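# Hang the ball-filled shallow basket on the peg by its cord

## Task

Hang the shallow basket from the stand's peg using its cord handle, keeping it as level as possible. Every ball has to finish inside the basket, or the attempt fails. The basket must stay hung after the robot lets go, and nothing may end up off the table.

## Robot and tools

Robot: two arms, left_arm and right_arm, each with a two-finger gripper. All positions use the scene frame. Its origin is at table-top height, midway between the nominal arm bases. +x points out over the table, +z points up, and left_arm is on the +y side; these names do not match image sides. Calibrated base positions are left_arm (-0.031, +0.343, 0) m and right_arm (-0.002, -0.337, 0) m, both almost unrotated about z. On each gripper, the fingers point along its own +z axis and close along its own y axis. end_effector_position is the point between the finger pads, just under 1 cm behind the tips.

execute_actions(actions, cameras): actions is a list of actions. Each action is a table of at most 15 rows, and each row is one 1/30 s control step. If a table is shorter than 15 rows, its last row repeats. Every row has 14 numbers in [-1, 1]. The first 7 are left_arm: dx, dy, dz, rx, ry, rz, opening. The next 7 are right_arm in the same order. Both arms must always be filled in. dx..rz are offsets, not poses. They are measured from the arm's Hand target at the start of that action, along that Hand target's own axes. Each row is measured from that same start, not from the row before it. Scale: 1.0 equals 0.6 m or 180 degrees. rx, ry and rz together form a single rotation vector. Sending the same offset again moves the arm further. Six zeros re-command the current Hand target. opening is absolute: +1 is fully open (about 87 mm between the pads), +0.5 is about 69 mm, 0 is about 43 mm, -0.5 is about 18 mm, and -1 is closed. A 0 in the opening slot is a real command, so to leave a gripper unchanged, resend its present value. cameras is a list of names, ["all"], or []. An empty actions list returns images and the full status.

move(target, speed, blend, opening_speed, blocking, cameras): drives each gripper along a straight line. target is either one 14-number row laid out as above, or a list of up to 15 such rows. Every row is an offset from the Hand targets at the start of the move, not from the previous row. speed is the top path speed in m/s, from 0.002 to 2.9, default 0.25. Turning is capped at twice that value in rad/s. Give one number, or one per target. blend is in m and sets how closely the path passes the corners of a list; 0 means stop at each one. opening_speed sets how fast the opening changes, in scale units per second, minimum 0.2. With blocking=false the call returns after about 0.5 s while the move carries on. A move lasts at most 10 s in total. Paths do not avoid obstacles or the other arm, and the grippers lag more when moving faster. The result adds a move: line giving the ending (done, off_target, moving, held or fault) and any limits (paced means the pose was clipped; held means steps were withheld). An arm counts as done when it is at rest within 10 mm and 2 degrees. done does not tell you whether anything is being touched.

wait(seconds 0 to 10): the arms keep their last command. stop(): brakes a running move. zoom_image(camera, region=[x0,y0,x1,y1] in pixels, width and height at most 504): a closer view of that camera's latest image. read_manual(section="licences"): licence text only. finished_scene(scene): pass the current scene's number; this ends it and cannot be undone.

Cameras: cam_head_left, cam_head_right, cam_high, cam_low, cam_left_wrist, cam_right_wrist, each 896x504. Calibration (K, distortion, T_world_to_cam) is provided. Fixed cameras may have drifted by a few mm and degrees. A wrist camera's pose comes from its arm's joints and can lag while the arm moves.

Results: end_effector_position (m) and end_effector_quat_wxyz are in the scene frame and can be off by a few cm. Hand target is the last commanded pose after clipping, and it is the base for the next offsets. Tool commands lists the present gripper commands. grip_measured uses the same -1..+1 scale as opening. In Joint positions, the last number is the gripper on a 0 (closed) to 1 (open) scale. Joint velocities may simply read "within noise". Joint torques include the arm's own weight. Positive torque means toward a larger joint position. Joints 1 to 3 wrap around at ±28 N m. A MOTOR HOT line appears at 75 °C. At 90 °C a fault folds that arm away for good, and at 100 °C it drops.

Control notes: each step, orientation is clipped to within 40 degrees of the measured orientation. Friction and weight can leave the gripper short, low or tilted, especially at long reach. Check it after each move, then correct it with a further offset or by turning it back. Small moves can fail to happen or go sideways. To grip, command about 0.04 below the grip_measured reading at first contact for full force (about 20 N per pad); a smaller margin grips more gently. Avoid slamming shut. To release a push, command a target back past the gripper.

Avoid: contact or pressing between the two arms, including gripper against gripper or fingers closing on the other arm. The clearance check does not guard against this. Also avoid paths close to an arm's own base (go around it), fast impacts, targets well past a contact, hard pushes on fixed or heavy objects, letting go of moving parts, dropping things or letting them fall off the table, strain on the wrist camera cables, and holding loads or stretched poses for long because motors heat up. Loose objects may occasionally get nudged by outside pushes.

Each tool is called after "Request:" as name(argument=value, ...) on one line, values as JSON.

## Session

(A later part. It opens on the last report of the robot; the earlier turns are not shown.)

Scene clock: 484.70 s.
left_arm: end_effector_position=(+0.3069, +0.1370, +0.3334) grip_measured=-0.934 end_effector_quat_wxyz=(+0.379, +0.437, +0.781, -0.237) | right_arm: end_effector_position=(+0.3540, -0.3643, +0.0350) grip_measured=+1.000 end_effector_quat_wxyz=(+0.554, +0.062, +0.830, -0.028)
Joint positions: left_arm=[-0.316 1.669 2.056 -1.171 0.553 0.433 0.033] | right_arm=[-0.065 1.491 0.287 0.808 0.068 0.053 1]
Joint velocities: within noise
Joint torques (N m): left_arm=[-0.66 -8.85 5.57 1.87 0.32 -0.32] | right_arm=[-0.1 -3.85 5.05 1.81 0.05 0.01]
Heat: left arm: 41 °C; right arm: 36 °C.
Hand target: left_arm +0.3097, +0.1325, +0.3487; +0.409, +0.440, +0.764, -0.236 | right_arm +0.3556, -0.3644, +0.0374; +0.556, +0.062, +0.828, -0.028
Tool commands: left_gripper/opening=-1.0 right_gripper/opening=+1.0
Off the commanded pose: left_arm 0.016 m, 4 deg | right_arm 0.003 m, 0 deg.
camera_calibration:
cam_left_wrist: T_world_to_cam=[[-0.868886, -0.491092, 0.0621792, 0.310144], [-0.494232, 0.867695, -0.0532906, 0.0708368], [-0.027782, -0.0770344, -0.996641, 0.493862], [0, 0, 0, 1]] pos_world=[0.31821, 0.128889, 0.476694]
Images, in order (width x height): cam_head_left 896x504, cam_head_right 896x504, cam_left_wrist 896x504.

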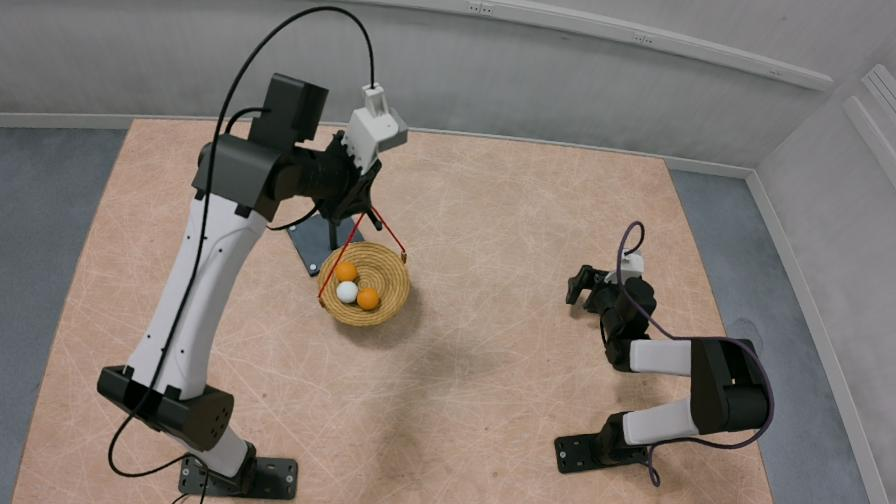

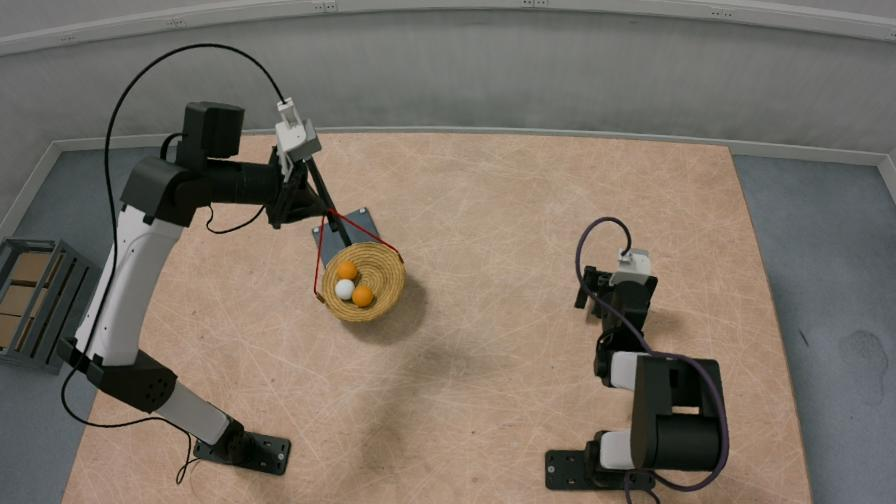

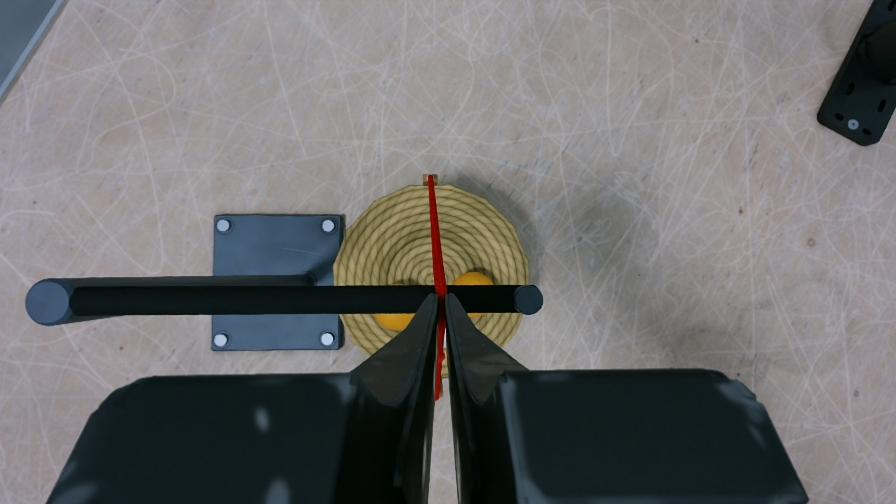

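Request:
move(target=[0, 0, 0, 0, 0, 0, -0.65, 0, 0, 0, 0, 0, 0, 1], speed=0.03, opening_speed=0.2, cameras=["cam_left_wrist", "cam_low", "cam_head_left", "cam_head_right"])

Request:
zoom_image(camera="cam_left_wrist", region=[340, 220, 560, 480])

Request:
zoom_image(camera="cam_low", region=[400, 150, 500, 260])

Request:
zoom_image(camera="cam_head_right", region=[290, 190, 430, 330])

Request:
zoom_image(camera="cam_head_left", region=[290, 190, 430, 330])

Scene clock: 521.57 s.
left_arm: end_effector_position=(+0.3127, +0.1349, +0.3380) grip_measured=-0.650 end_effector_quat_wxyz=(+0.393, +0.438, +0.774, -0.235) | right_arm: end_effector_position=(+0.3540, -0.3643, +0.0350) grip_measured=+1.000 end_effector_quat_wxyz=(+0.554, +0.062, +0.830, -0.028)
Joint positions: left_arm=[-0.316 1.669 2.056 -1.139 0.553 0.433 0.175] | right_arm=[-0.065 1.491 0.287 0.808 0.068 0.053 1]
Joint torques (N m): left_arm=[-0.65 -8.96 5.52 1.57 0.3 -0.33] | right_arm=[-0.1 -3.79 5.12 1.82 0.04 0.02]
Heat: left arm: 42 °C; right arm: 37 °C.
Hand target: left_arm +0.3097, +0.1325, +0.3488; +0.409, +0.440, +0.764, -0.236 | right_arm +0.3556, -0.3644, +0.0374; +0.556, +0.062, +0.828, -0.028
Off the commanded pose: left_arm 0.011 m, 2 deg | right_arm 0.003 m, 0 deg.
move: off_target (left_arm)
camera_calibration:
cam_left_wrist: T_world_to_cam=[[-0.870371, -0.490643, 0.0415085, 0.321114], [-0.492391, 0.866873, -0.0779967, 0.0836122], [0.00228591, -0.0883245, -0.996089, 0.490325], [0, 0, 0, 1]] pos_world=[0.319537, 0.128379, 0.4816]
Images, in order (width x height): cam_head_left 896x504, cam_head_right 896x504, cam_low 896x504, cam_left_wrist 896x504.

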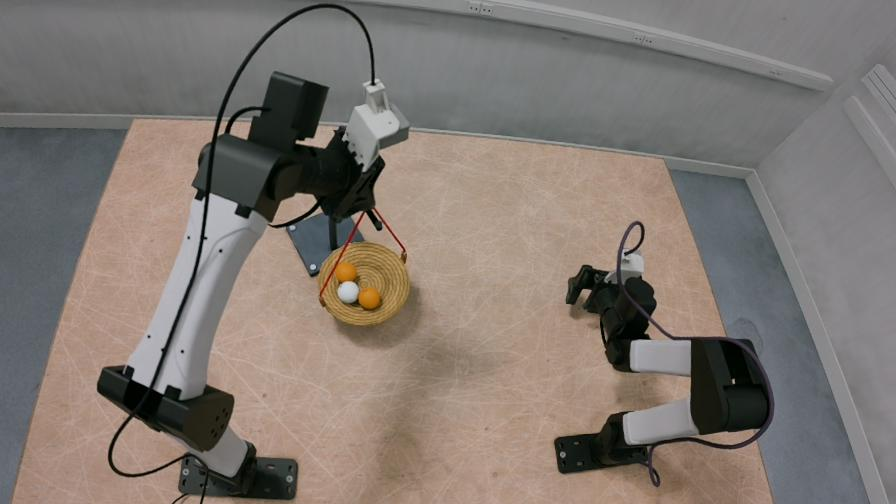

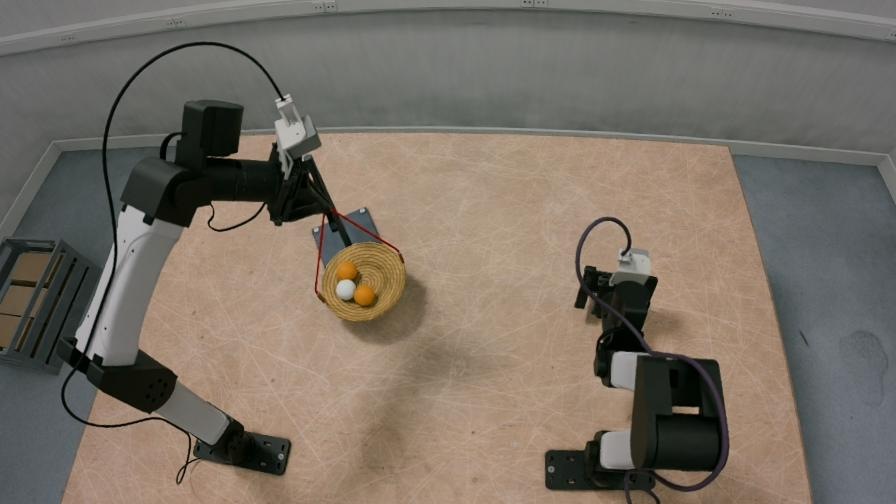

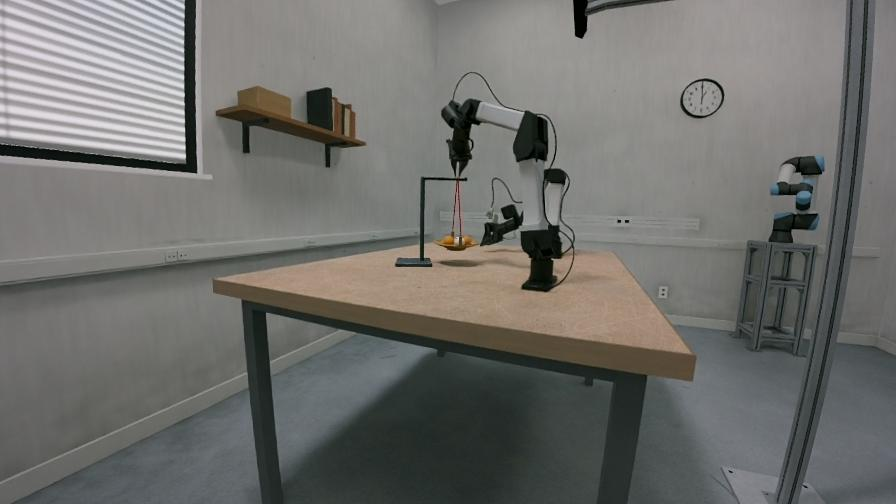

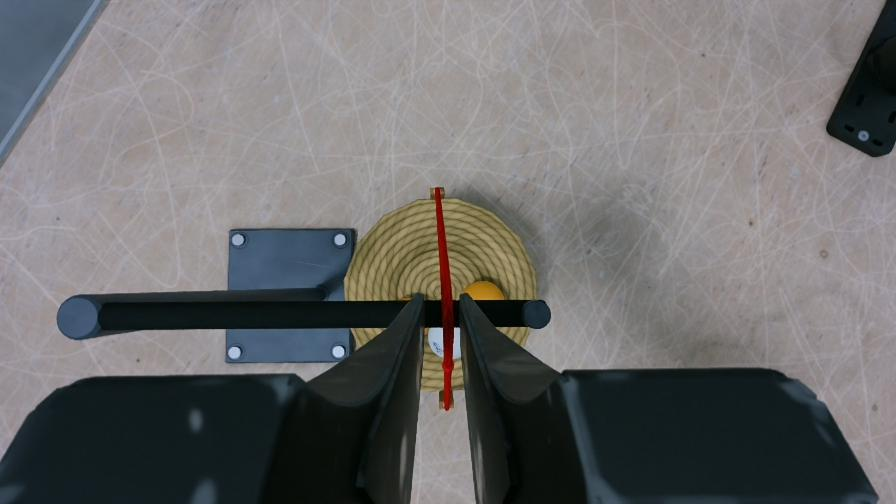

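Scaled by 1.938 from the camera's 896x504 image, which has a finer 1280x720 frame.

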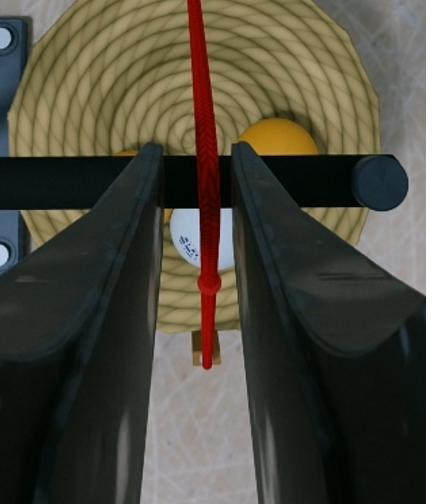

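Scaled by 4.582 from the camera's 896x504 image, which has a finer 1280x720 frame.

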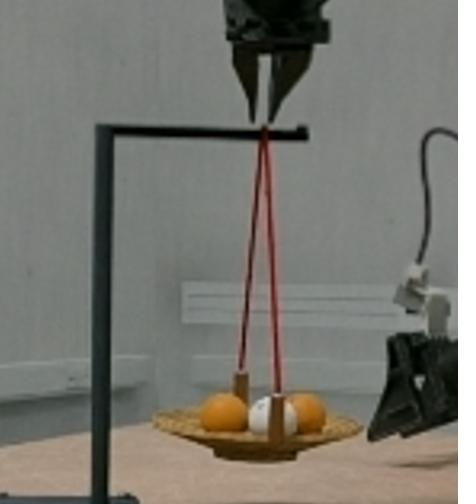

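Scaled by 3.600 from the camera's 896x504 image, which has a finer 1280x720 frame.

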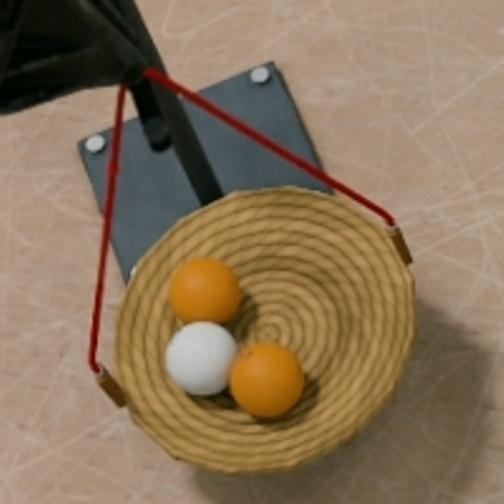

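Scaled by 3.600 from the camera's 896x504 image, which has a finer 1280x720 frame.

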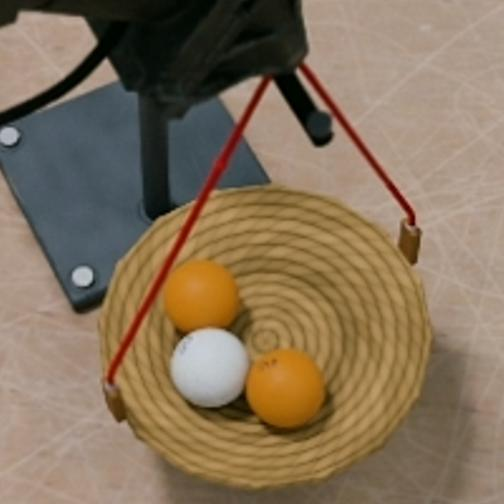

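Request:
zoom_image(camera="cam_head_right", region=[300, 270, 340, 310])

Request:
zoom_image(camera="cam_head_right", region=[380, 230, 420, 270])

Request:
zoom_image(camera="cam_head_left", region=[300, 270, 340, 310])

Request:
zoom_image(camera="cam_head_left", region=[380, 230, 420, 270])

Scaled by 12.600 from the camera's 896x504 image, which has a finer 1280x720 frame.

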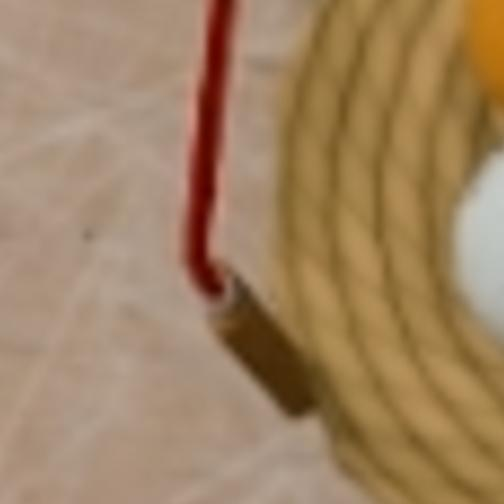

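Scaled by 12.600 from the camera's 896x504 image, which has a finer 1280x720 frame.

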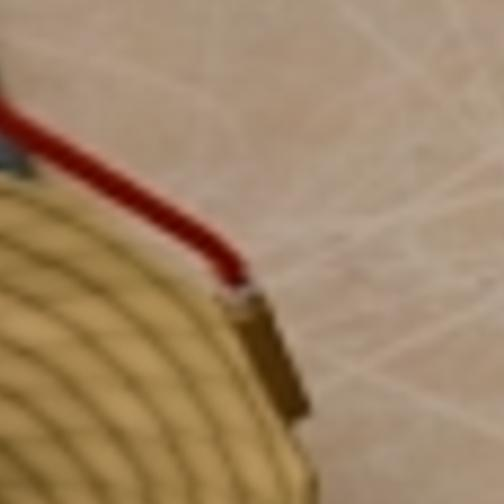

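Scaled by 12.600 from the camera's 896x504 image, which has a finer 1280x720 frame.

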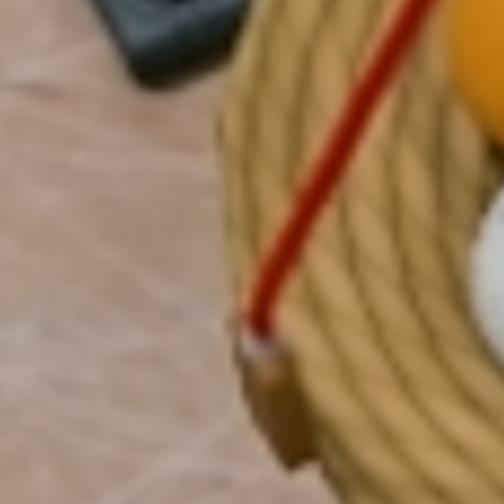

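Scaled by 12.600 from the camera's 896x504 image, which has a finer 1280x720 frame.

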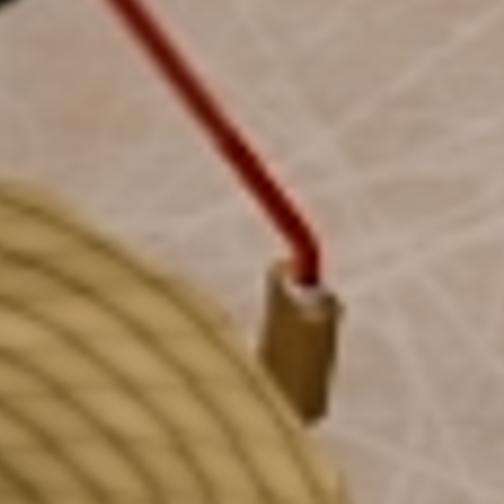

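Request:
move(target=[0.01844, 0.0006, -0.02776, 0, 0, 0, -0.65, 0, 0, 0, 0, 0, 0, 1], speed=0.05, cameras=["cam_left_wrist", "cam_low"])

Request:
zoom_image(camera="cam_left_wrist", region=[340, 220, 560, 480])

Scene clock: 604.03 s.
left_arm: end_effector_position=(+0.3064, +0.1474, +0.3432) grip_measured=-0.650 end_effector_quat_wxyz=(+0.402, +0.436, +0.770, -0.235) | right_arm: end_effector_position=(+0.3540, -0.3643, +0.0350) grip_measured=+1.000 end_effector_quat_wxyz=(+0.554, +0.062, +0.830, -0.028)
Joint positions: left_arm=[-0.281 1.623 2.019 -1.139 0.579 0.453 0.175] | right_arm=[-0.065 1.491 0.287 0.808 0.068 0.053 1]
Joint torques (N m): left_arm=[0.29 -8.98 4.44 1.39 0.38 -0.17] | right_arm=[-0.02 -3.78 5.11 1.8 0.06 0.01]
Heat: left arm: 42 °C; right arm: 37 °C.
Hand target: left_arm +0.3000, +0.1500, +0.3488; +0.409, +0.440, +0.764, -0.236 | right_arm +0.3556, -0.3644, +0.0374; +0.556, +0.062, +0.828, -0.028
Off the commanded pose: left_arm 0.009 m, 1 deg | right_arm 0.003 m, 0 deg.
move: done
camera_calibration:
cam_left_wrist: T_world_to_cam=[[-0.869271, -0.493242, 0.0328816, 0.324742], [-0.493974, 0.864165, -0.0959594, 0.0770898], [0.0189161, -0.0996574, -0.994842, 0.492819], [0, 0, 0, 1]] pos_world=[0.311047, 0.142671, 0.486997]
Images, in order (width x height): cam_low 896x504, cam_left_wrist 896x504.

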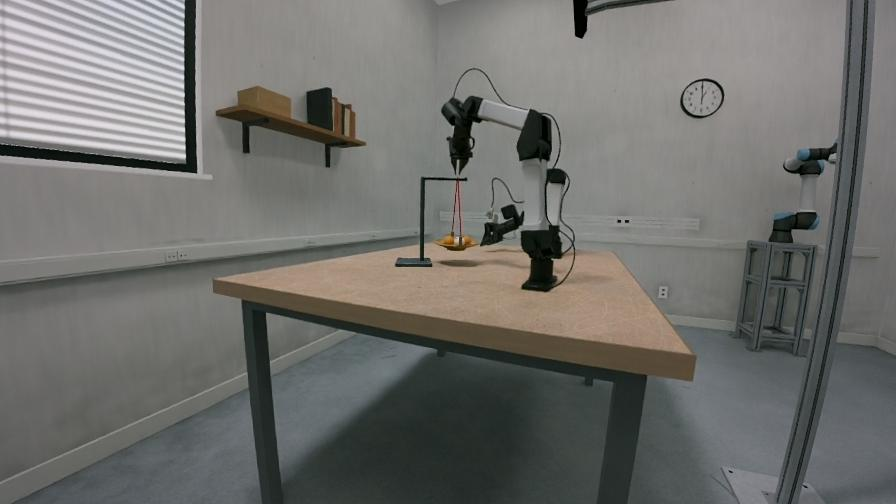

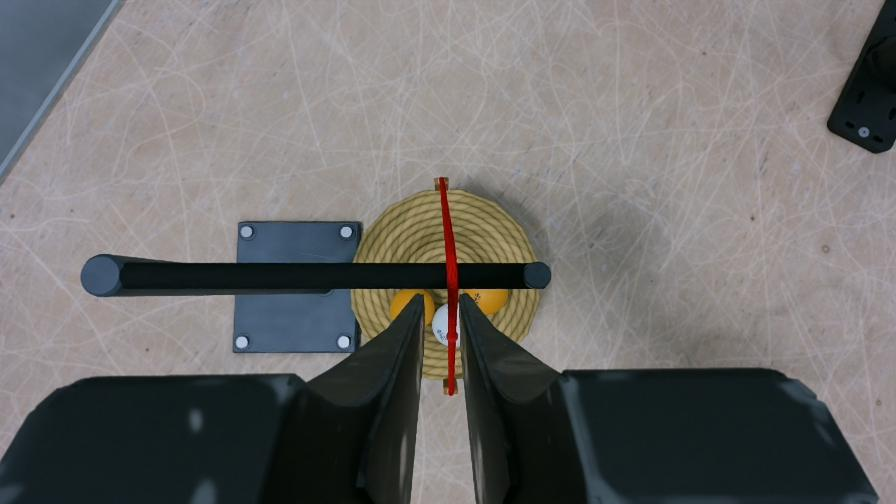

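Scaled by 1.938 from the camera's 896x504 image, which has a finer 1280x720 frame.

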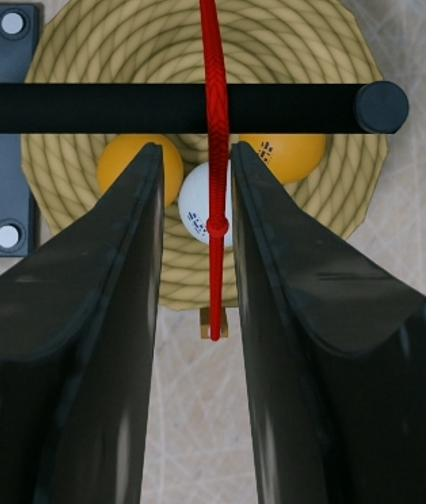

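Request:
move(target=[[0.00747, -0.0089, -0.01125, 0, 0, 0, -0.65, 0, 0, 0, 0, 0, 0, 1], [0.0653, -0.0088, 0.01918, 0, 0, 0, -0.65, 0, 0, 0, 0, 0, 0, 1]], speed=0.05, blend=[0.003, 0], cameras=["cam_left_wrist", "cam_low"])

Request:
zoom_image(camera="cam_left_wrist", region=[340, 220, 560, 480])

Request:
zoom_image(camera="cam_low", region=[400, 150, 500, 260])

Scene clock: 627.03 s.
left_arm: end_effector_position=(+0.2912, +0.1564, +0.3020) grip_measured=-0.650 end_effector_quat_wxyz=(+0.393, +0.436, +0.774, -0.237) | right_arm: end_effector_position=(+0.3540, -0.3643, +0.0350) grip_measured=+1.000 end_effector_quat_wxyz=(+0.554, +0.062, +0.830, -0.028)
Joint positions: left_arm=[-0.267 1.488 1.711 -0.994 0.591 0.467 0.175] | right_arm=[-0.065 1.491 0.287 0.808 0.068 0.053 1]
Joint torques (N m): left_arm=[0.31 -8.39 4.97 1.6 0.4 -0.17] | right_arm=[-0.03 -3.79 5.12 1.81 0.05 0.01]
Heat: left arm: 41 °C; right arm: 37 °C.
Hand target: left_arm +0.2893, +0.1579, +0.3098; +0.409, +0.440, +0.764, -0.236 | right_arm +0.3556, -0.3644, +0.0374; +0.556, +0.062, +0.828, -0.028
Off the commanded pose: left_arm 0.008 m, 2 deg | right_arm 0.003 m, 0 deg.
move: done
camera_calibration:
cam_left_wrist: T_world_to_cam=[[-0.869523, -0.49167, 0.0467967, 0.312807], [-0.493891, 0.865818, -0.0801877, 0.0527234], [-0.00109157, -0.0928375, -0.995681, 0.458081], [0, 0, 0, 1]] pos_world=[0.298532, 0.150676, 0.445691]
Images, in order (width x height): cam_low 896x504, cam_left_wrist 896x504.

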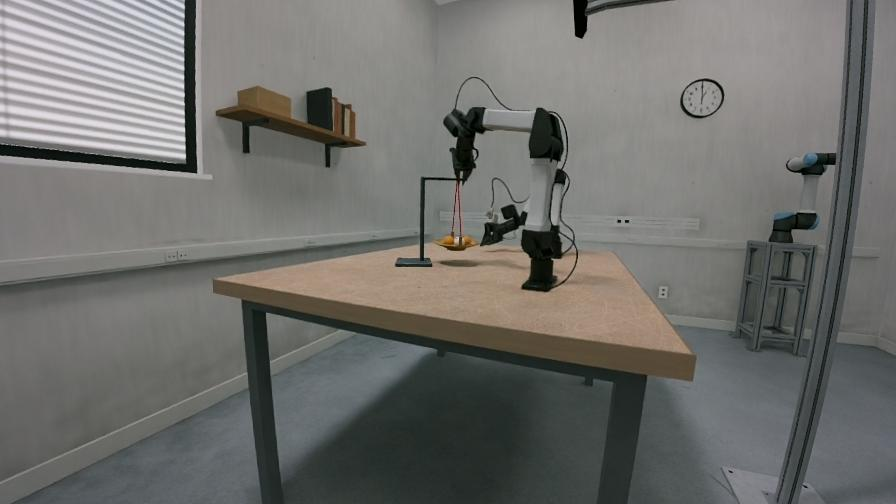

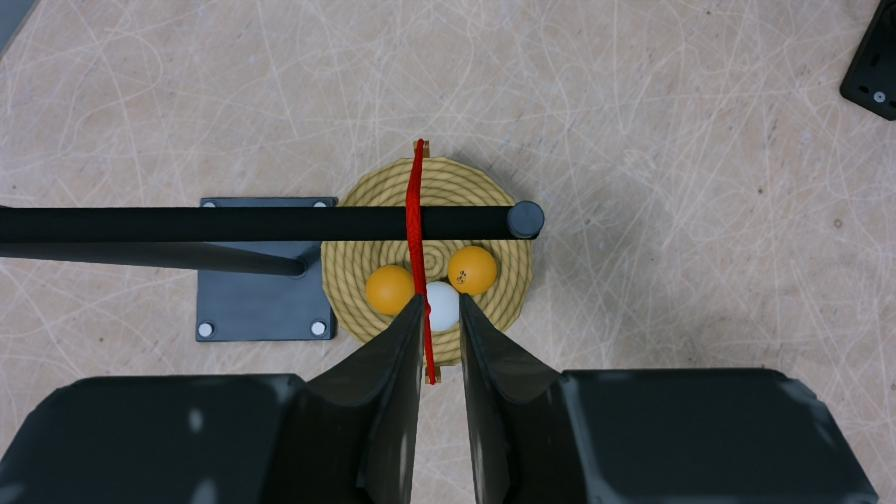

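Scaled by 1.938 from the camera's 896x504 image, which has a finer 1280x720 frame.

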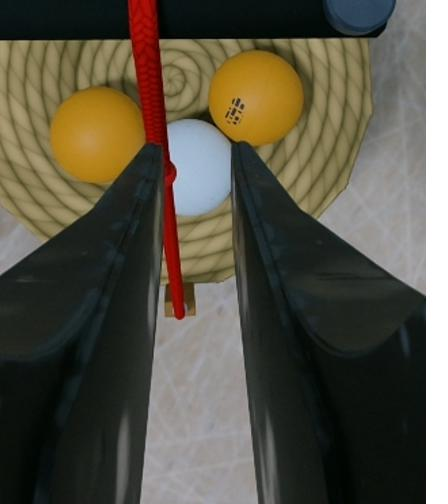

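Scaled by 4.582 from the camera's 896x504 image, which has a finer 1280x720 frame.

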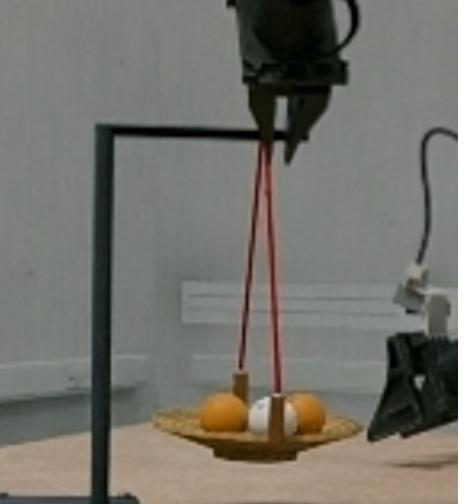

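Request:
move(target=[[-0.0020, 0.0083, 0.0010, 0, 0, 0, -0.65, 0, 0, 0, 0, 0, 0, 1], [-0.0139, 0.0079, 0.02097, 0, 0, 0, -0.65, 0, 0, 0, 0, 0, 0, 1]], speed=0.05, blend=[0.002, 0], cameras=["cam_left_wrist", "cam_low"])

Request:
zoom_image(camera="cam_left_wrist", region=[340, 220, 560, 480])

Request:
zoom_image(camera="cam_low", region=[400, 150, 500, 260])

Scene clock: 653.60 s.
left_arm: end_effector_position=(+0.2942, +0.1507, +0.3007) grip_measured=-0.650 end_effector_quat_wxyz=(+0.394, +0.440, +0.770, -0.240) | right_arm: end_effector_position=(+0.3540, -0.3643, +0.0350) grip_measured=+1.000 end_effector_quat_wxyz=(+0.554, +0.062, +0.830, -0.028)
Joint positions: left_arm=[-0.279 1.5 1.711 -0.975 0.592 0.463 0.175] | right_arm=[-0.065 1.491 0.287 0.808 0.068 0.053 1]
Joint torques (N m): left_arm=[-0.57 -5.2 8.16 1.6 0.2 -0.32] | right_arm=[-0.08 -3.79 5.09 1.81 0.04 0.03]
Heat: left arm: 41 °C; right arm: 37 °C.
Hand target: left_arm +0.3010, +0.1471, +0.3097; +0.409, +0.440, +0.764, -0.236 | right_arm +0.3556, -0.3644, +0.0374; +0.556, +0.062, +0.828, -0.028
Off the commanded pose: left_arm 0.012 m, 2 deg | right_arm 0.003 m, 0 deg.
move: off_target (left_arm)
camera_calibration:
cam_left_wrist: T_world_to_cam=[[-0.874856, -0.482252, 0.0453821, 0.313271], [-0.484378, 0.870601, -0.0862088, 0.0574432], [0.00206473, -0.0974024, -0.995243, 0.455821], [0, 0, 0, 1]] pos_world=[0.30095, 0.145464, 0.444388]
Images, in order (width x height): cam_low 896x504, cam_left_wrist 896x504.

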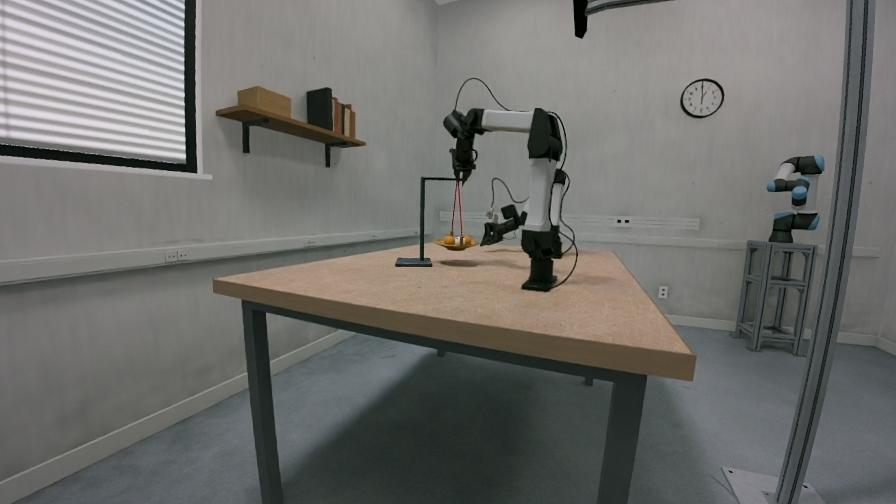

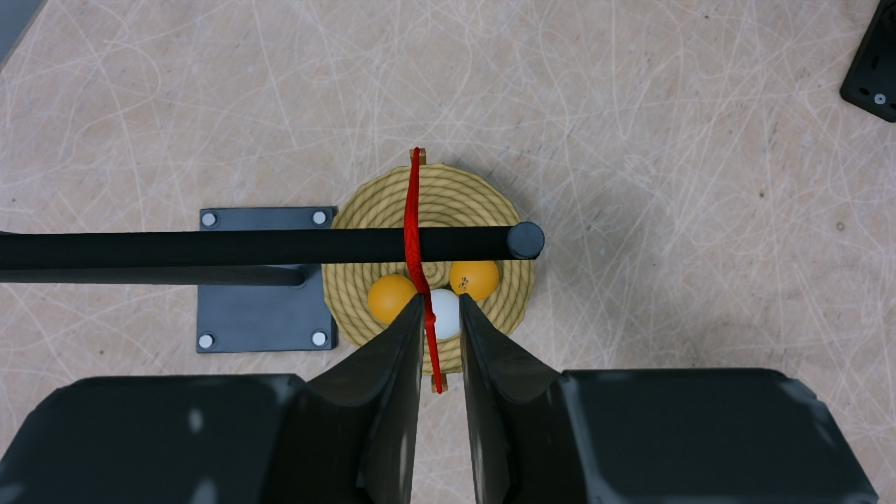

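Scaled by 1.938 from the camera's 896x504 image, which has a finer 1280x720 frame.

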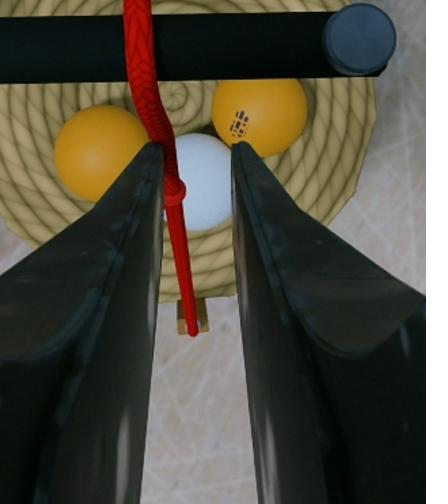

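Scaled by 4.582 from the camera's 896x504 image, which has a finer 1280x720 frame.

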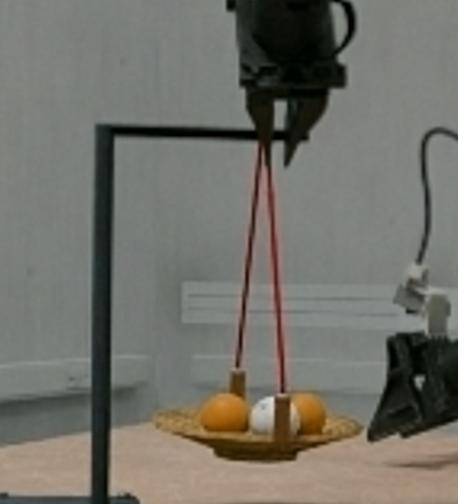

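Request:
move(target=[-0.0038, 0.0099, 0.0057, 0, 0, 0, -0.65, 0, 0, 0, 0, 0, 0, 1], speed=0.05, cameras=["cam_left_wrist", "cam_low"])

Request:
zoom_image(camera="cam_left_wrist", region=[340, 220, 560, 480])

Scene clock: 661.73 s.
left_arm: end_effector_position=(+0.3001, +0.1488, +0.2983) grip_measured=-0.650 end_effector_quat_wxyz=(+0.391, +0.439, +0.772, -0.240) | right_arm: end_effector_position=(+0.3540, -0.3643, +0.0350) grip_measured=+1.000 end_effector_quat_wxyz=(+0.554, +0.062, +0.830, -0.028)
Joint positions: left_arm=[-0.279 1.525 1.728 -0.974 0.592 0.463 0.175] | right_arm=[-0.065 1.491 0.287 0.808 0.068 0.053 1]
Joint torques (N m): left_arm=[-0.1 -5.41 9.02 1.52 0.27 -0.3] | right_arm=[-0.06 -3.79 5.14 1.81 0.05 0.01]
Heat: left arm: 40 °C; right arm: 37 °C.
Hand target: left_arm +0.3082, +0.1466, +0.3098; +0.409, +0.440, +0.764, -0.236 | right_arm +0.3556, -0.3644, +0.0374; +0.556, +0.062, +0.828, -0.028
Off the commanded pose: left_arm 0.014 m, 2 deg | right_arm 0.003 m, 0 deg.
move: off_target (left_arm)
camera_calibration:
cam_left_wrist: T_world_to_cam=[[-0.874168, -0.48301, 0.0503122, 0.316069], [-0.485602, 0.87039, -0.0813086, 0.0607291], [-0.00451846, -0.0955091, -0.995418, 0.455035], [0, 0, 0, 1]] pos_world=[0.307843, 0.143266, 0.441986]
Images, in order (width x height): cam_low 896x504, cam_left_wrist 896x504.

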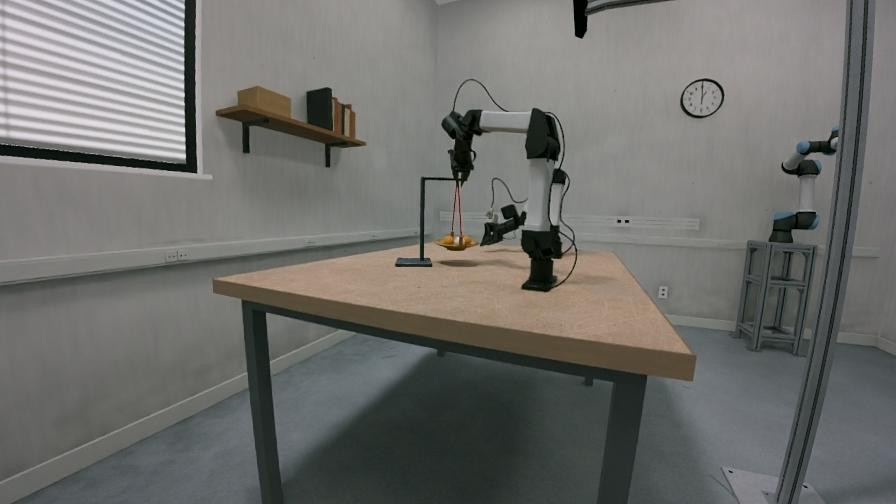

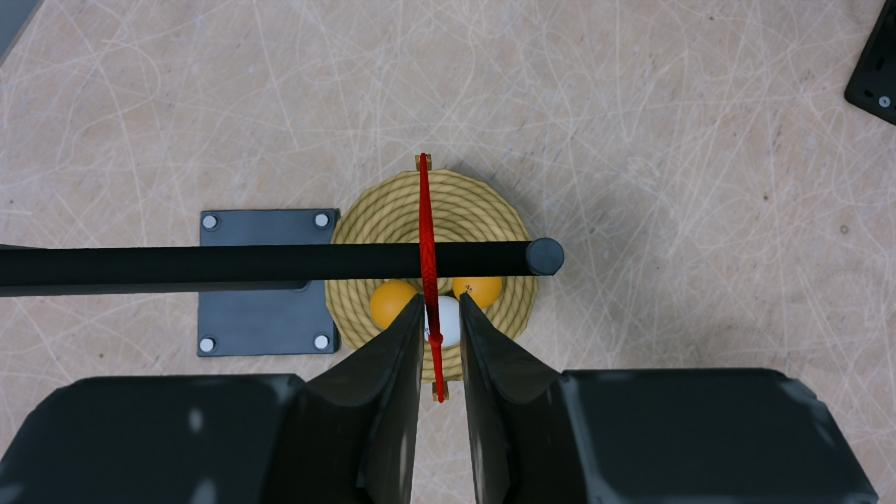

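Scaled by 1.938 from the camera's 896x504 image, which has a finer 1280x720 frame.

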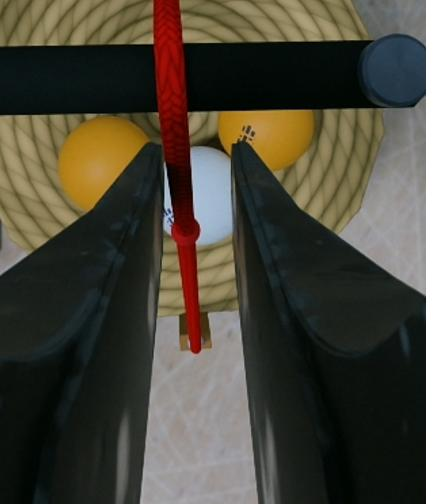

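Request:
move(target=[-0.00465, 0.0032, 0.007, 0, 0, 0, -0.65, 0, 0, 0, 0, 0, 0, 1], speed=0.05, cameras=["cam_left_wrist"])

Request:
zoom_image(camera="cam_left_wrist", region=[340, 220, 560, 480])

Scene clock: 675.27 s.
left_arm: end_effector_position=(+0.3049, +0.1472, +0.2985) grip_measured=-0.650 end_effector_quat_wxyz=(+0.392, +0.439, +0.772, -0.240) | right_arm: end_effector_position=(+0.3540, -0.3643, +0.0350) grip_measured=+1.000 end_effector_quat_wxyz=(+0.554, +0.062, +0.830, -0.028)
Joint positions: left_arm=[-0.279 1.542 1.744 -0.971 0.592 0.462 0.175] | right_arm=[-0.065 1.491 0.287 0.808 0.068 0.053 1]
Joint torques (N m): left_arm=[-0.84 -5.37 8.84 1.58 0.23 -0.34] | right_arm=[-0.05 -3.78 5.14 1.81 0.05 0.01]
Heat: left arm: 40 °C; right arm: 37 °C.
Hand target: left_arm +0.3123, +0.1432, +0.3098; +0.409, +0.440, +0.764, -0.236 | right_arm +0.3556, -0.3644, +0.0374; +0.556, +0.062, +0.828, -0.028
Off the commanded pose: left_arm 0.014 m, 2 deg | right_arm 0.003 m, 0 deg.
move: off_target (left_arm)
camera_calibration:
cam_left_wrist: T_world_to_cam=[[-0.874134, -0.483149, 0.0495666, 0.319748], [-0.485673, 0.870247, -0.0824141, 0.0647216], [-0.00331693, -0.0961141, -0.995365, 0.454708], [0, 0, 0, 1]] pos_world=[0.312444, 0.141866, 0.442086]
Images, in order (width x height): cam_left_wrist 896x504.

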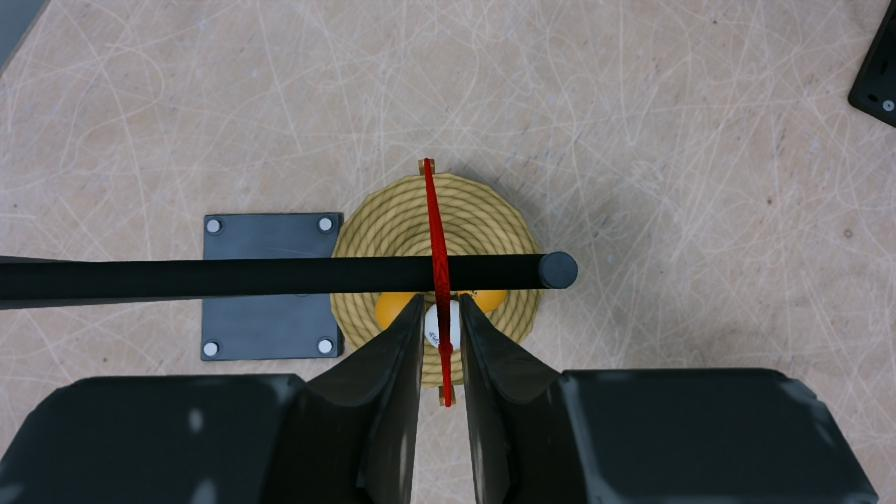

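Scaled by 1.938 from the camera's 896x504 image, which has a finer 1280x720 frame.

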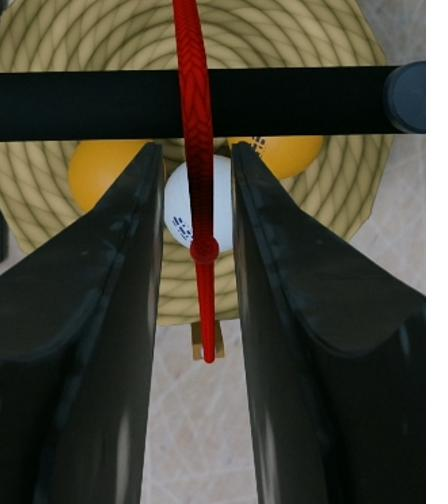

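Request:
move(target=[0, 0, 0, 0, 0, 0, -1, 0, 0, 0, 0, 0, 0, 1], speed=0.03, opening_speed=0.4, cameras=["cam_left_wrist", "cam_head_left", "cam_head_right"])

Request:
zoom_image(camera="cam_left_wrist", region=[340, 220, 560, 480])

Request:
zoom_image(camera="cam_head_right", region=[300, 210, 420, 330])

Request:
zoom_image(camera="cam_head_left", region=[300, 210, 420, 330])

Scene clock: 684.03 s.
left_arm: end_effector_position=(+0.3049, +0.1472, +0.2986) grip_measured=-0.907 end_effector_quat_wxyz=(+0.392, +0.439, +0.772, -0.240) | right_arm: end_effector_position=(+0.3540, -0.3643, +0.0350) grip_measured=+1.000 end_effector_quat_wxyz=(+0.554, +0.062, +0.830, -0.028)
Joint positions: left_arm=[-0.279 1.542 1.744 -0.971 0.592 0.462 0.046] | right_arm=[-0.065 1.491 0.287 0.808 0.068 0.053 1]
Joint torques (N m): left_arm=[-0.8 -5.49 8.95 1.55 0.22 -0.34] | right_arm=[-0.05 -3.77 5.07 1.81 0.06 0.02]
Heat: left arm: 40 °C; right arm: 37 °C.
Hand target: left_arm +0.3123, +0.1432, +0.3098; +0.409, +0.440, +0.764, -0.236 | right_arm +0.3556, -0.3644, +0.0374; +0.556, +0.062, +0.828, -0.028
Off the commanded pose: left_arm 0.014 m, 2 deg | right_arm 0.003 m, 0 deg.
move: off_target (left_arm)
camera_calibration:
cam_left_wrist: T_world_to_cam=[[-0.874009, -0.483367, 0.0496443, 0.3197], [-0.485899, 0.870092, -0.0827142, 0.064955], [-0.00321374, -0.0964151, -0.995336, 0.454805], [0, 0, 0, 1]] pos_world=[0.312444, 0.141866, 0.442186]
Images, in order (width x height): cam_head_left 896x504, cam_head_right 896x504, cam_left_wrist 896x504.

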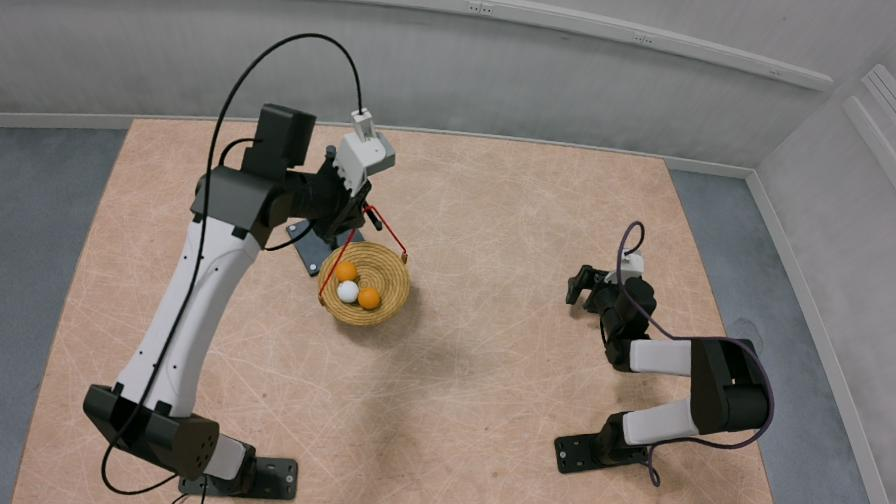

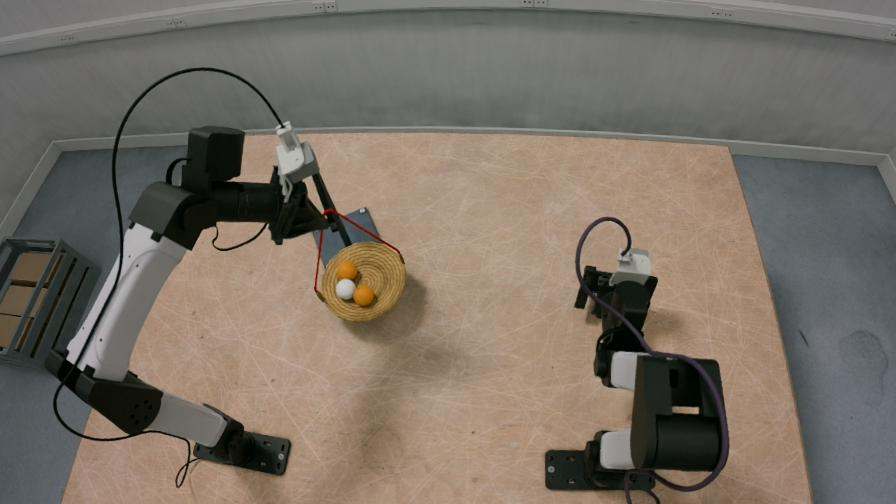

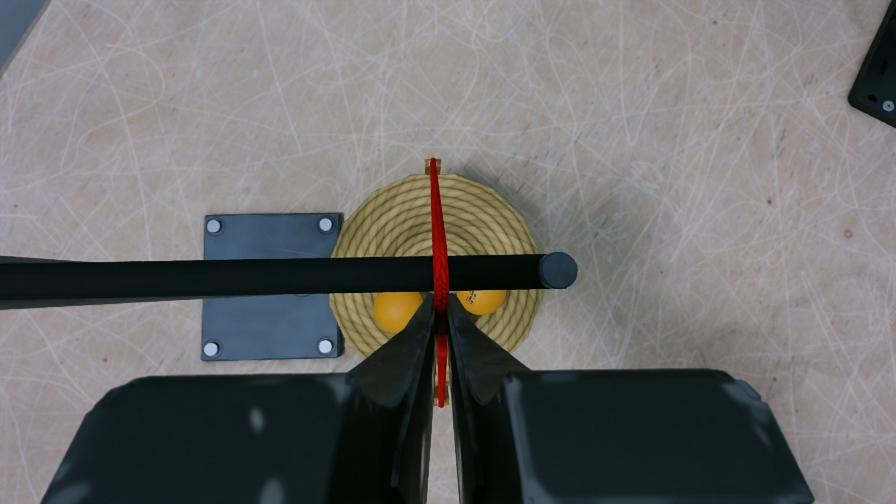

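Scaled by 1.938 from the camera's 896x504 image, which has a finer 1280x720 frame.

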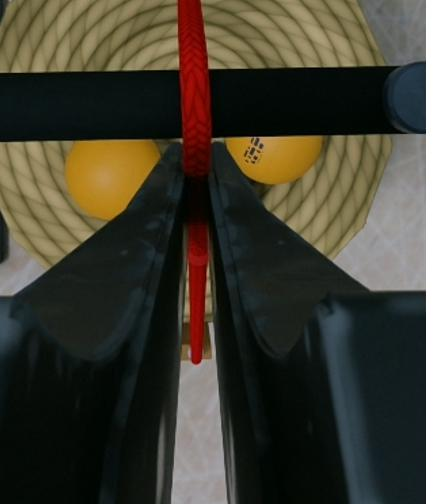

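Scaled by 4.200 from the camera's 896x504 image, which has a finer 1280x720 frame.

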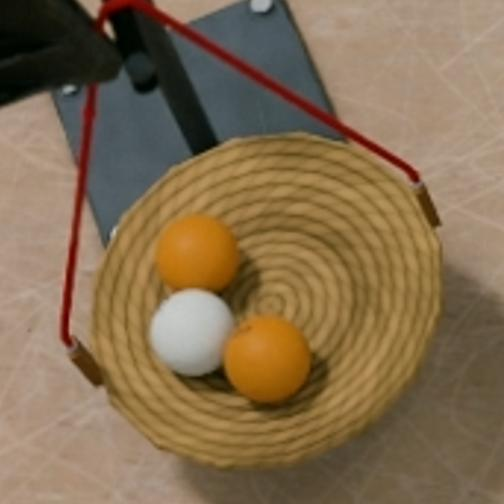

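Scaled by 4.200 from the camera's 896x504 image, which has a finer 1280x720 frame.

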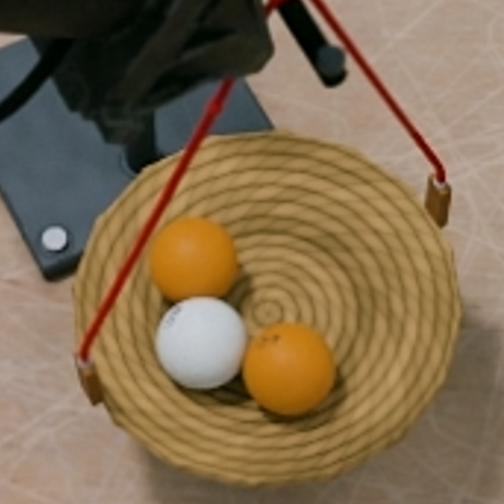

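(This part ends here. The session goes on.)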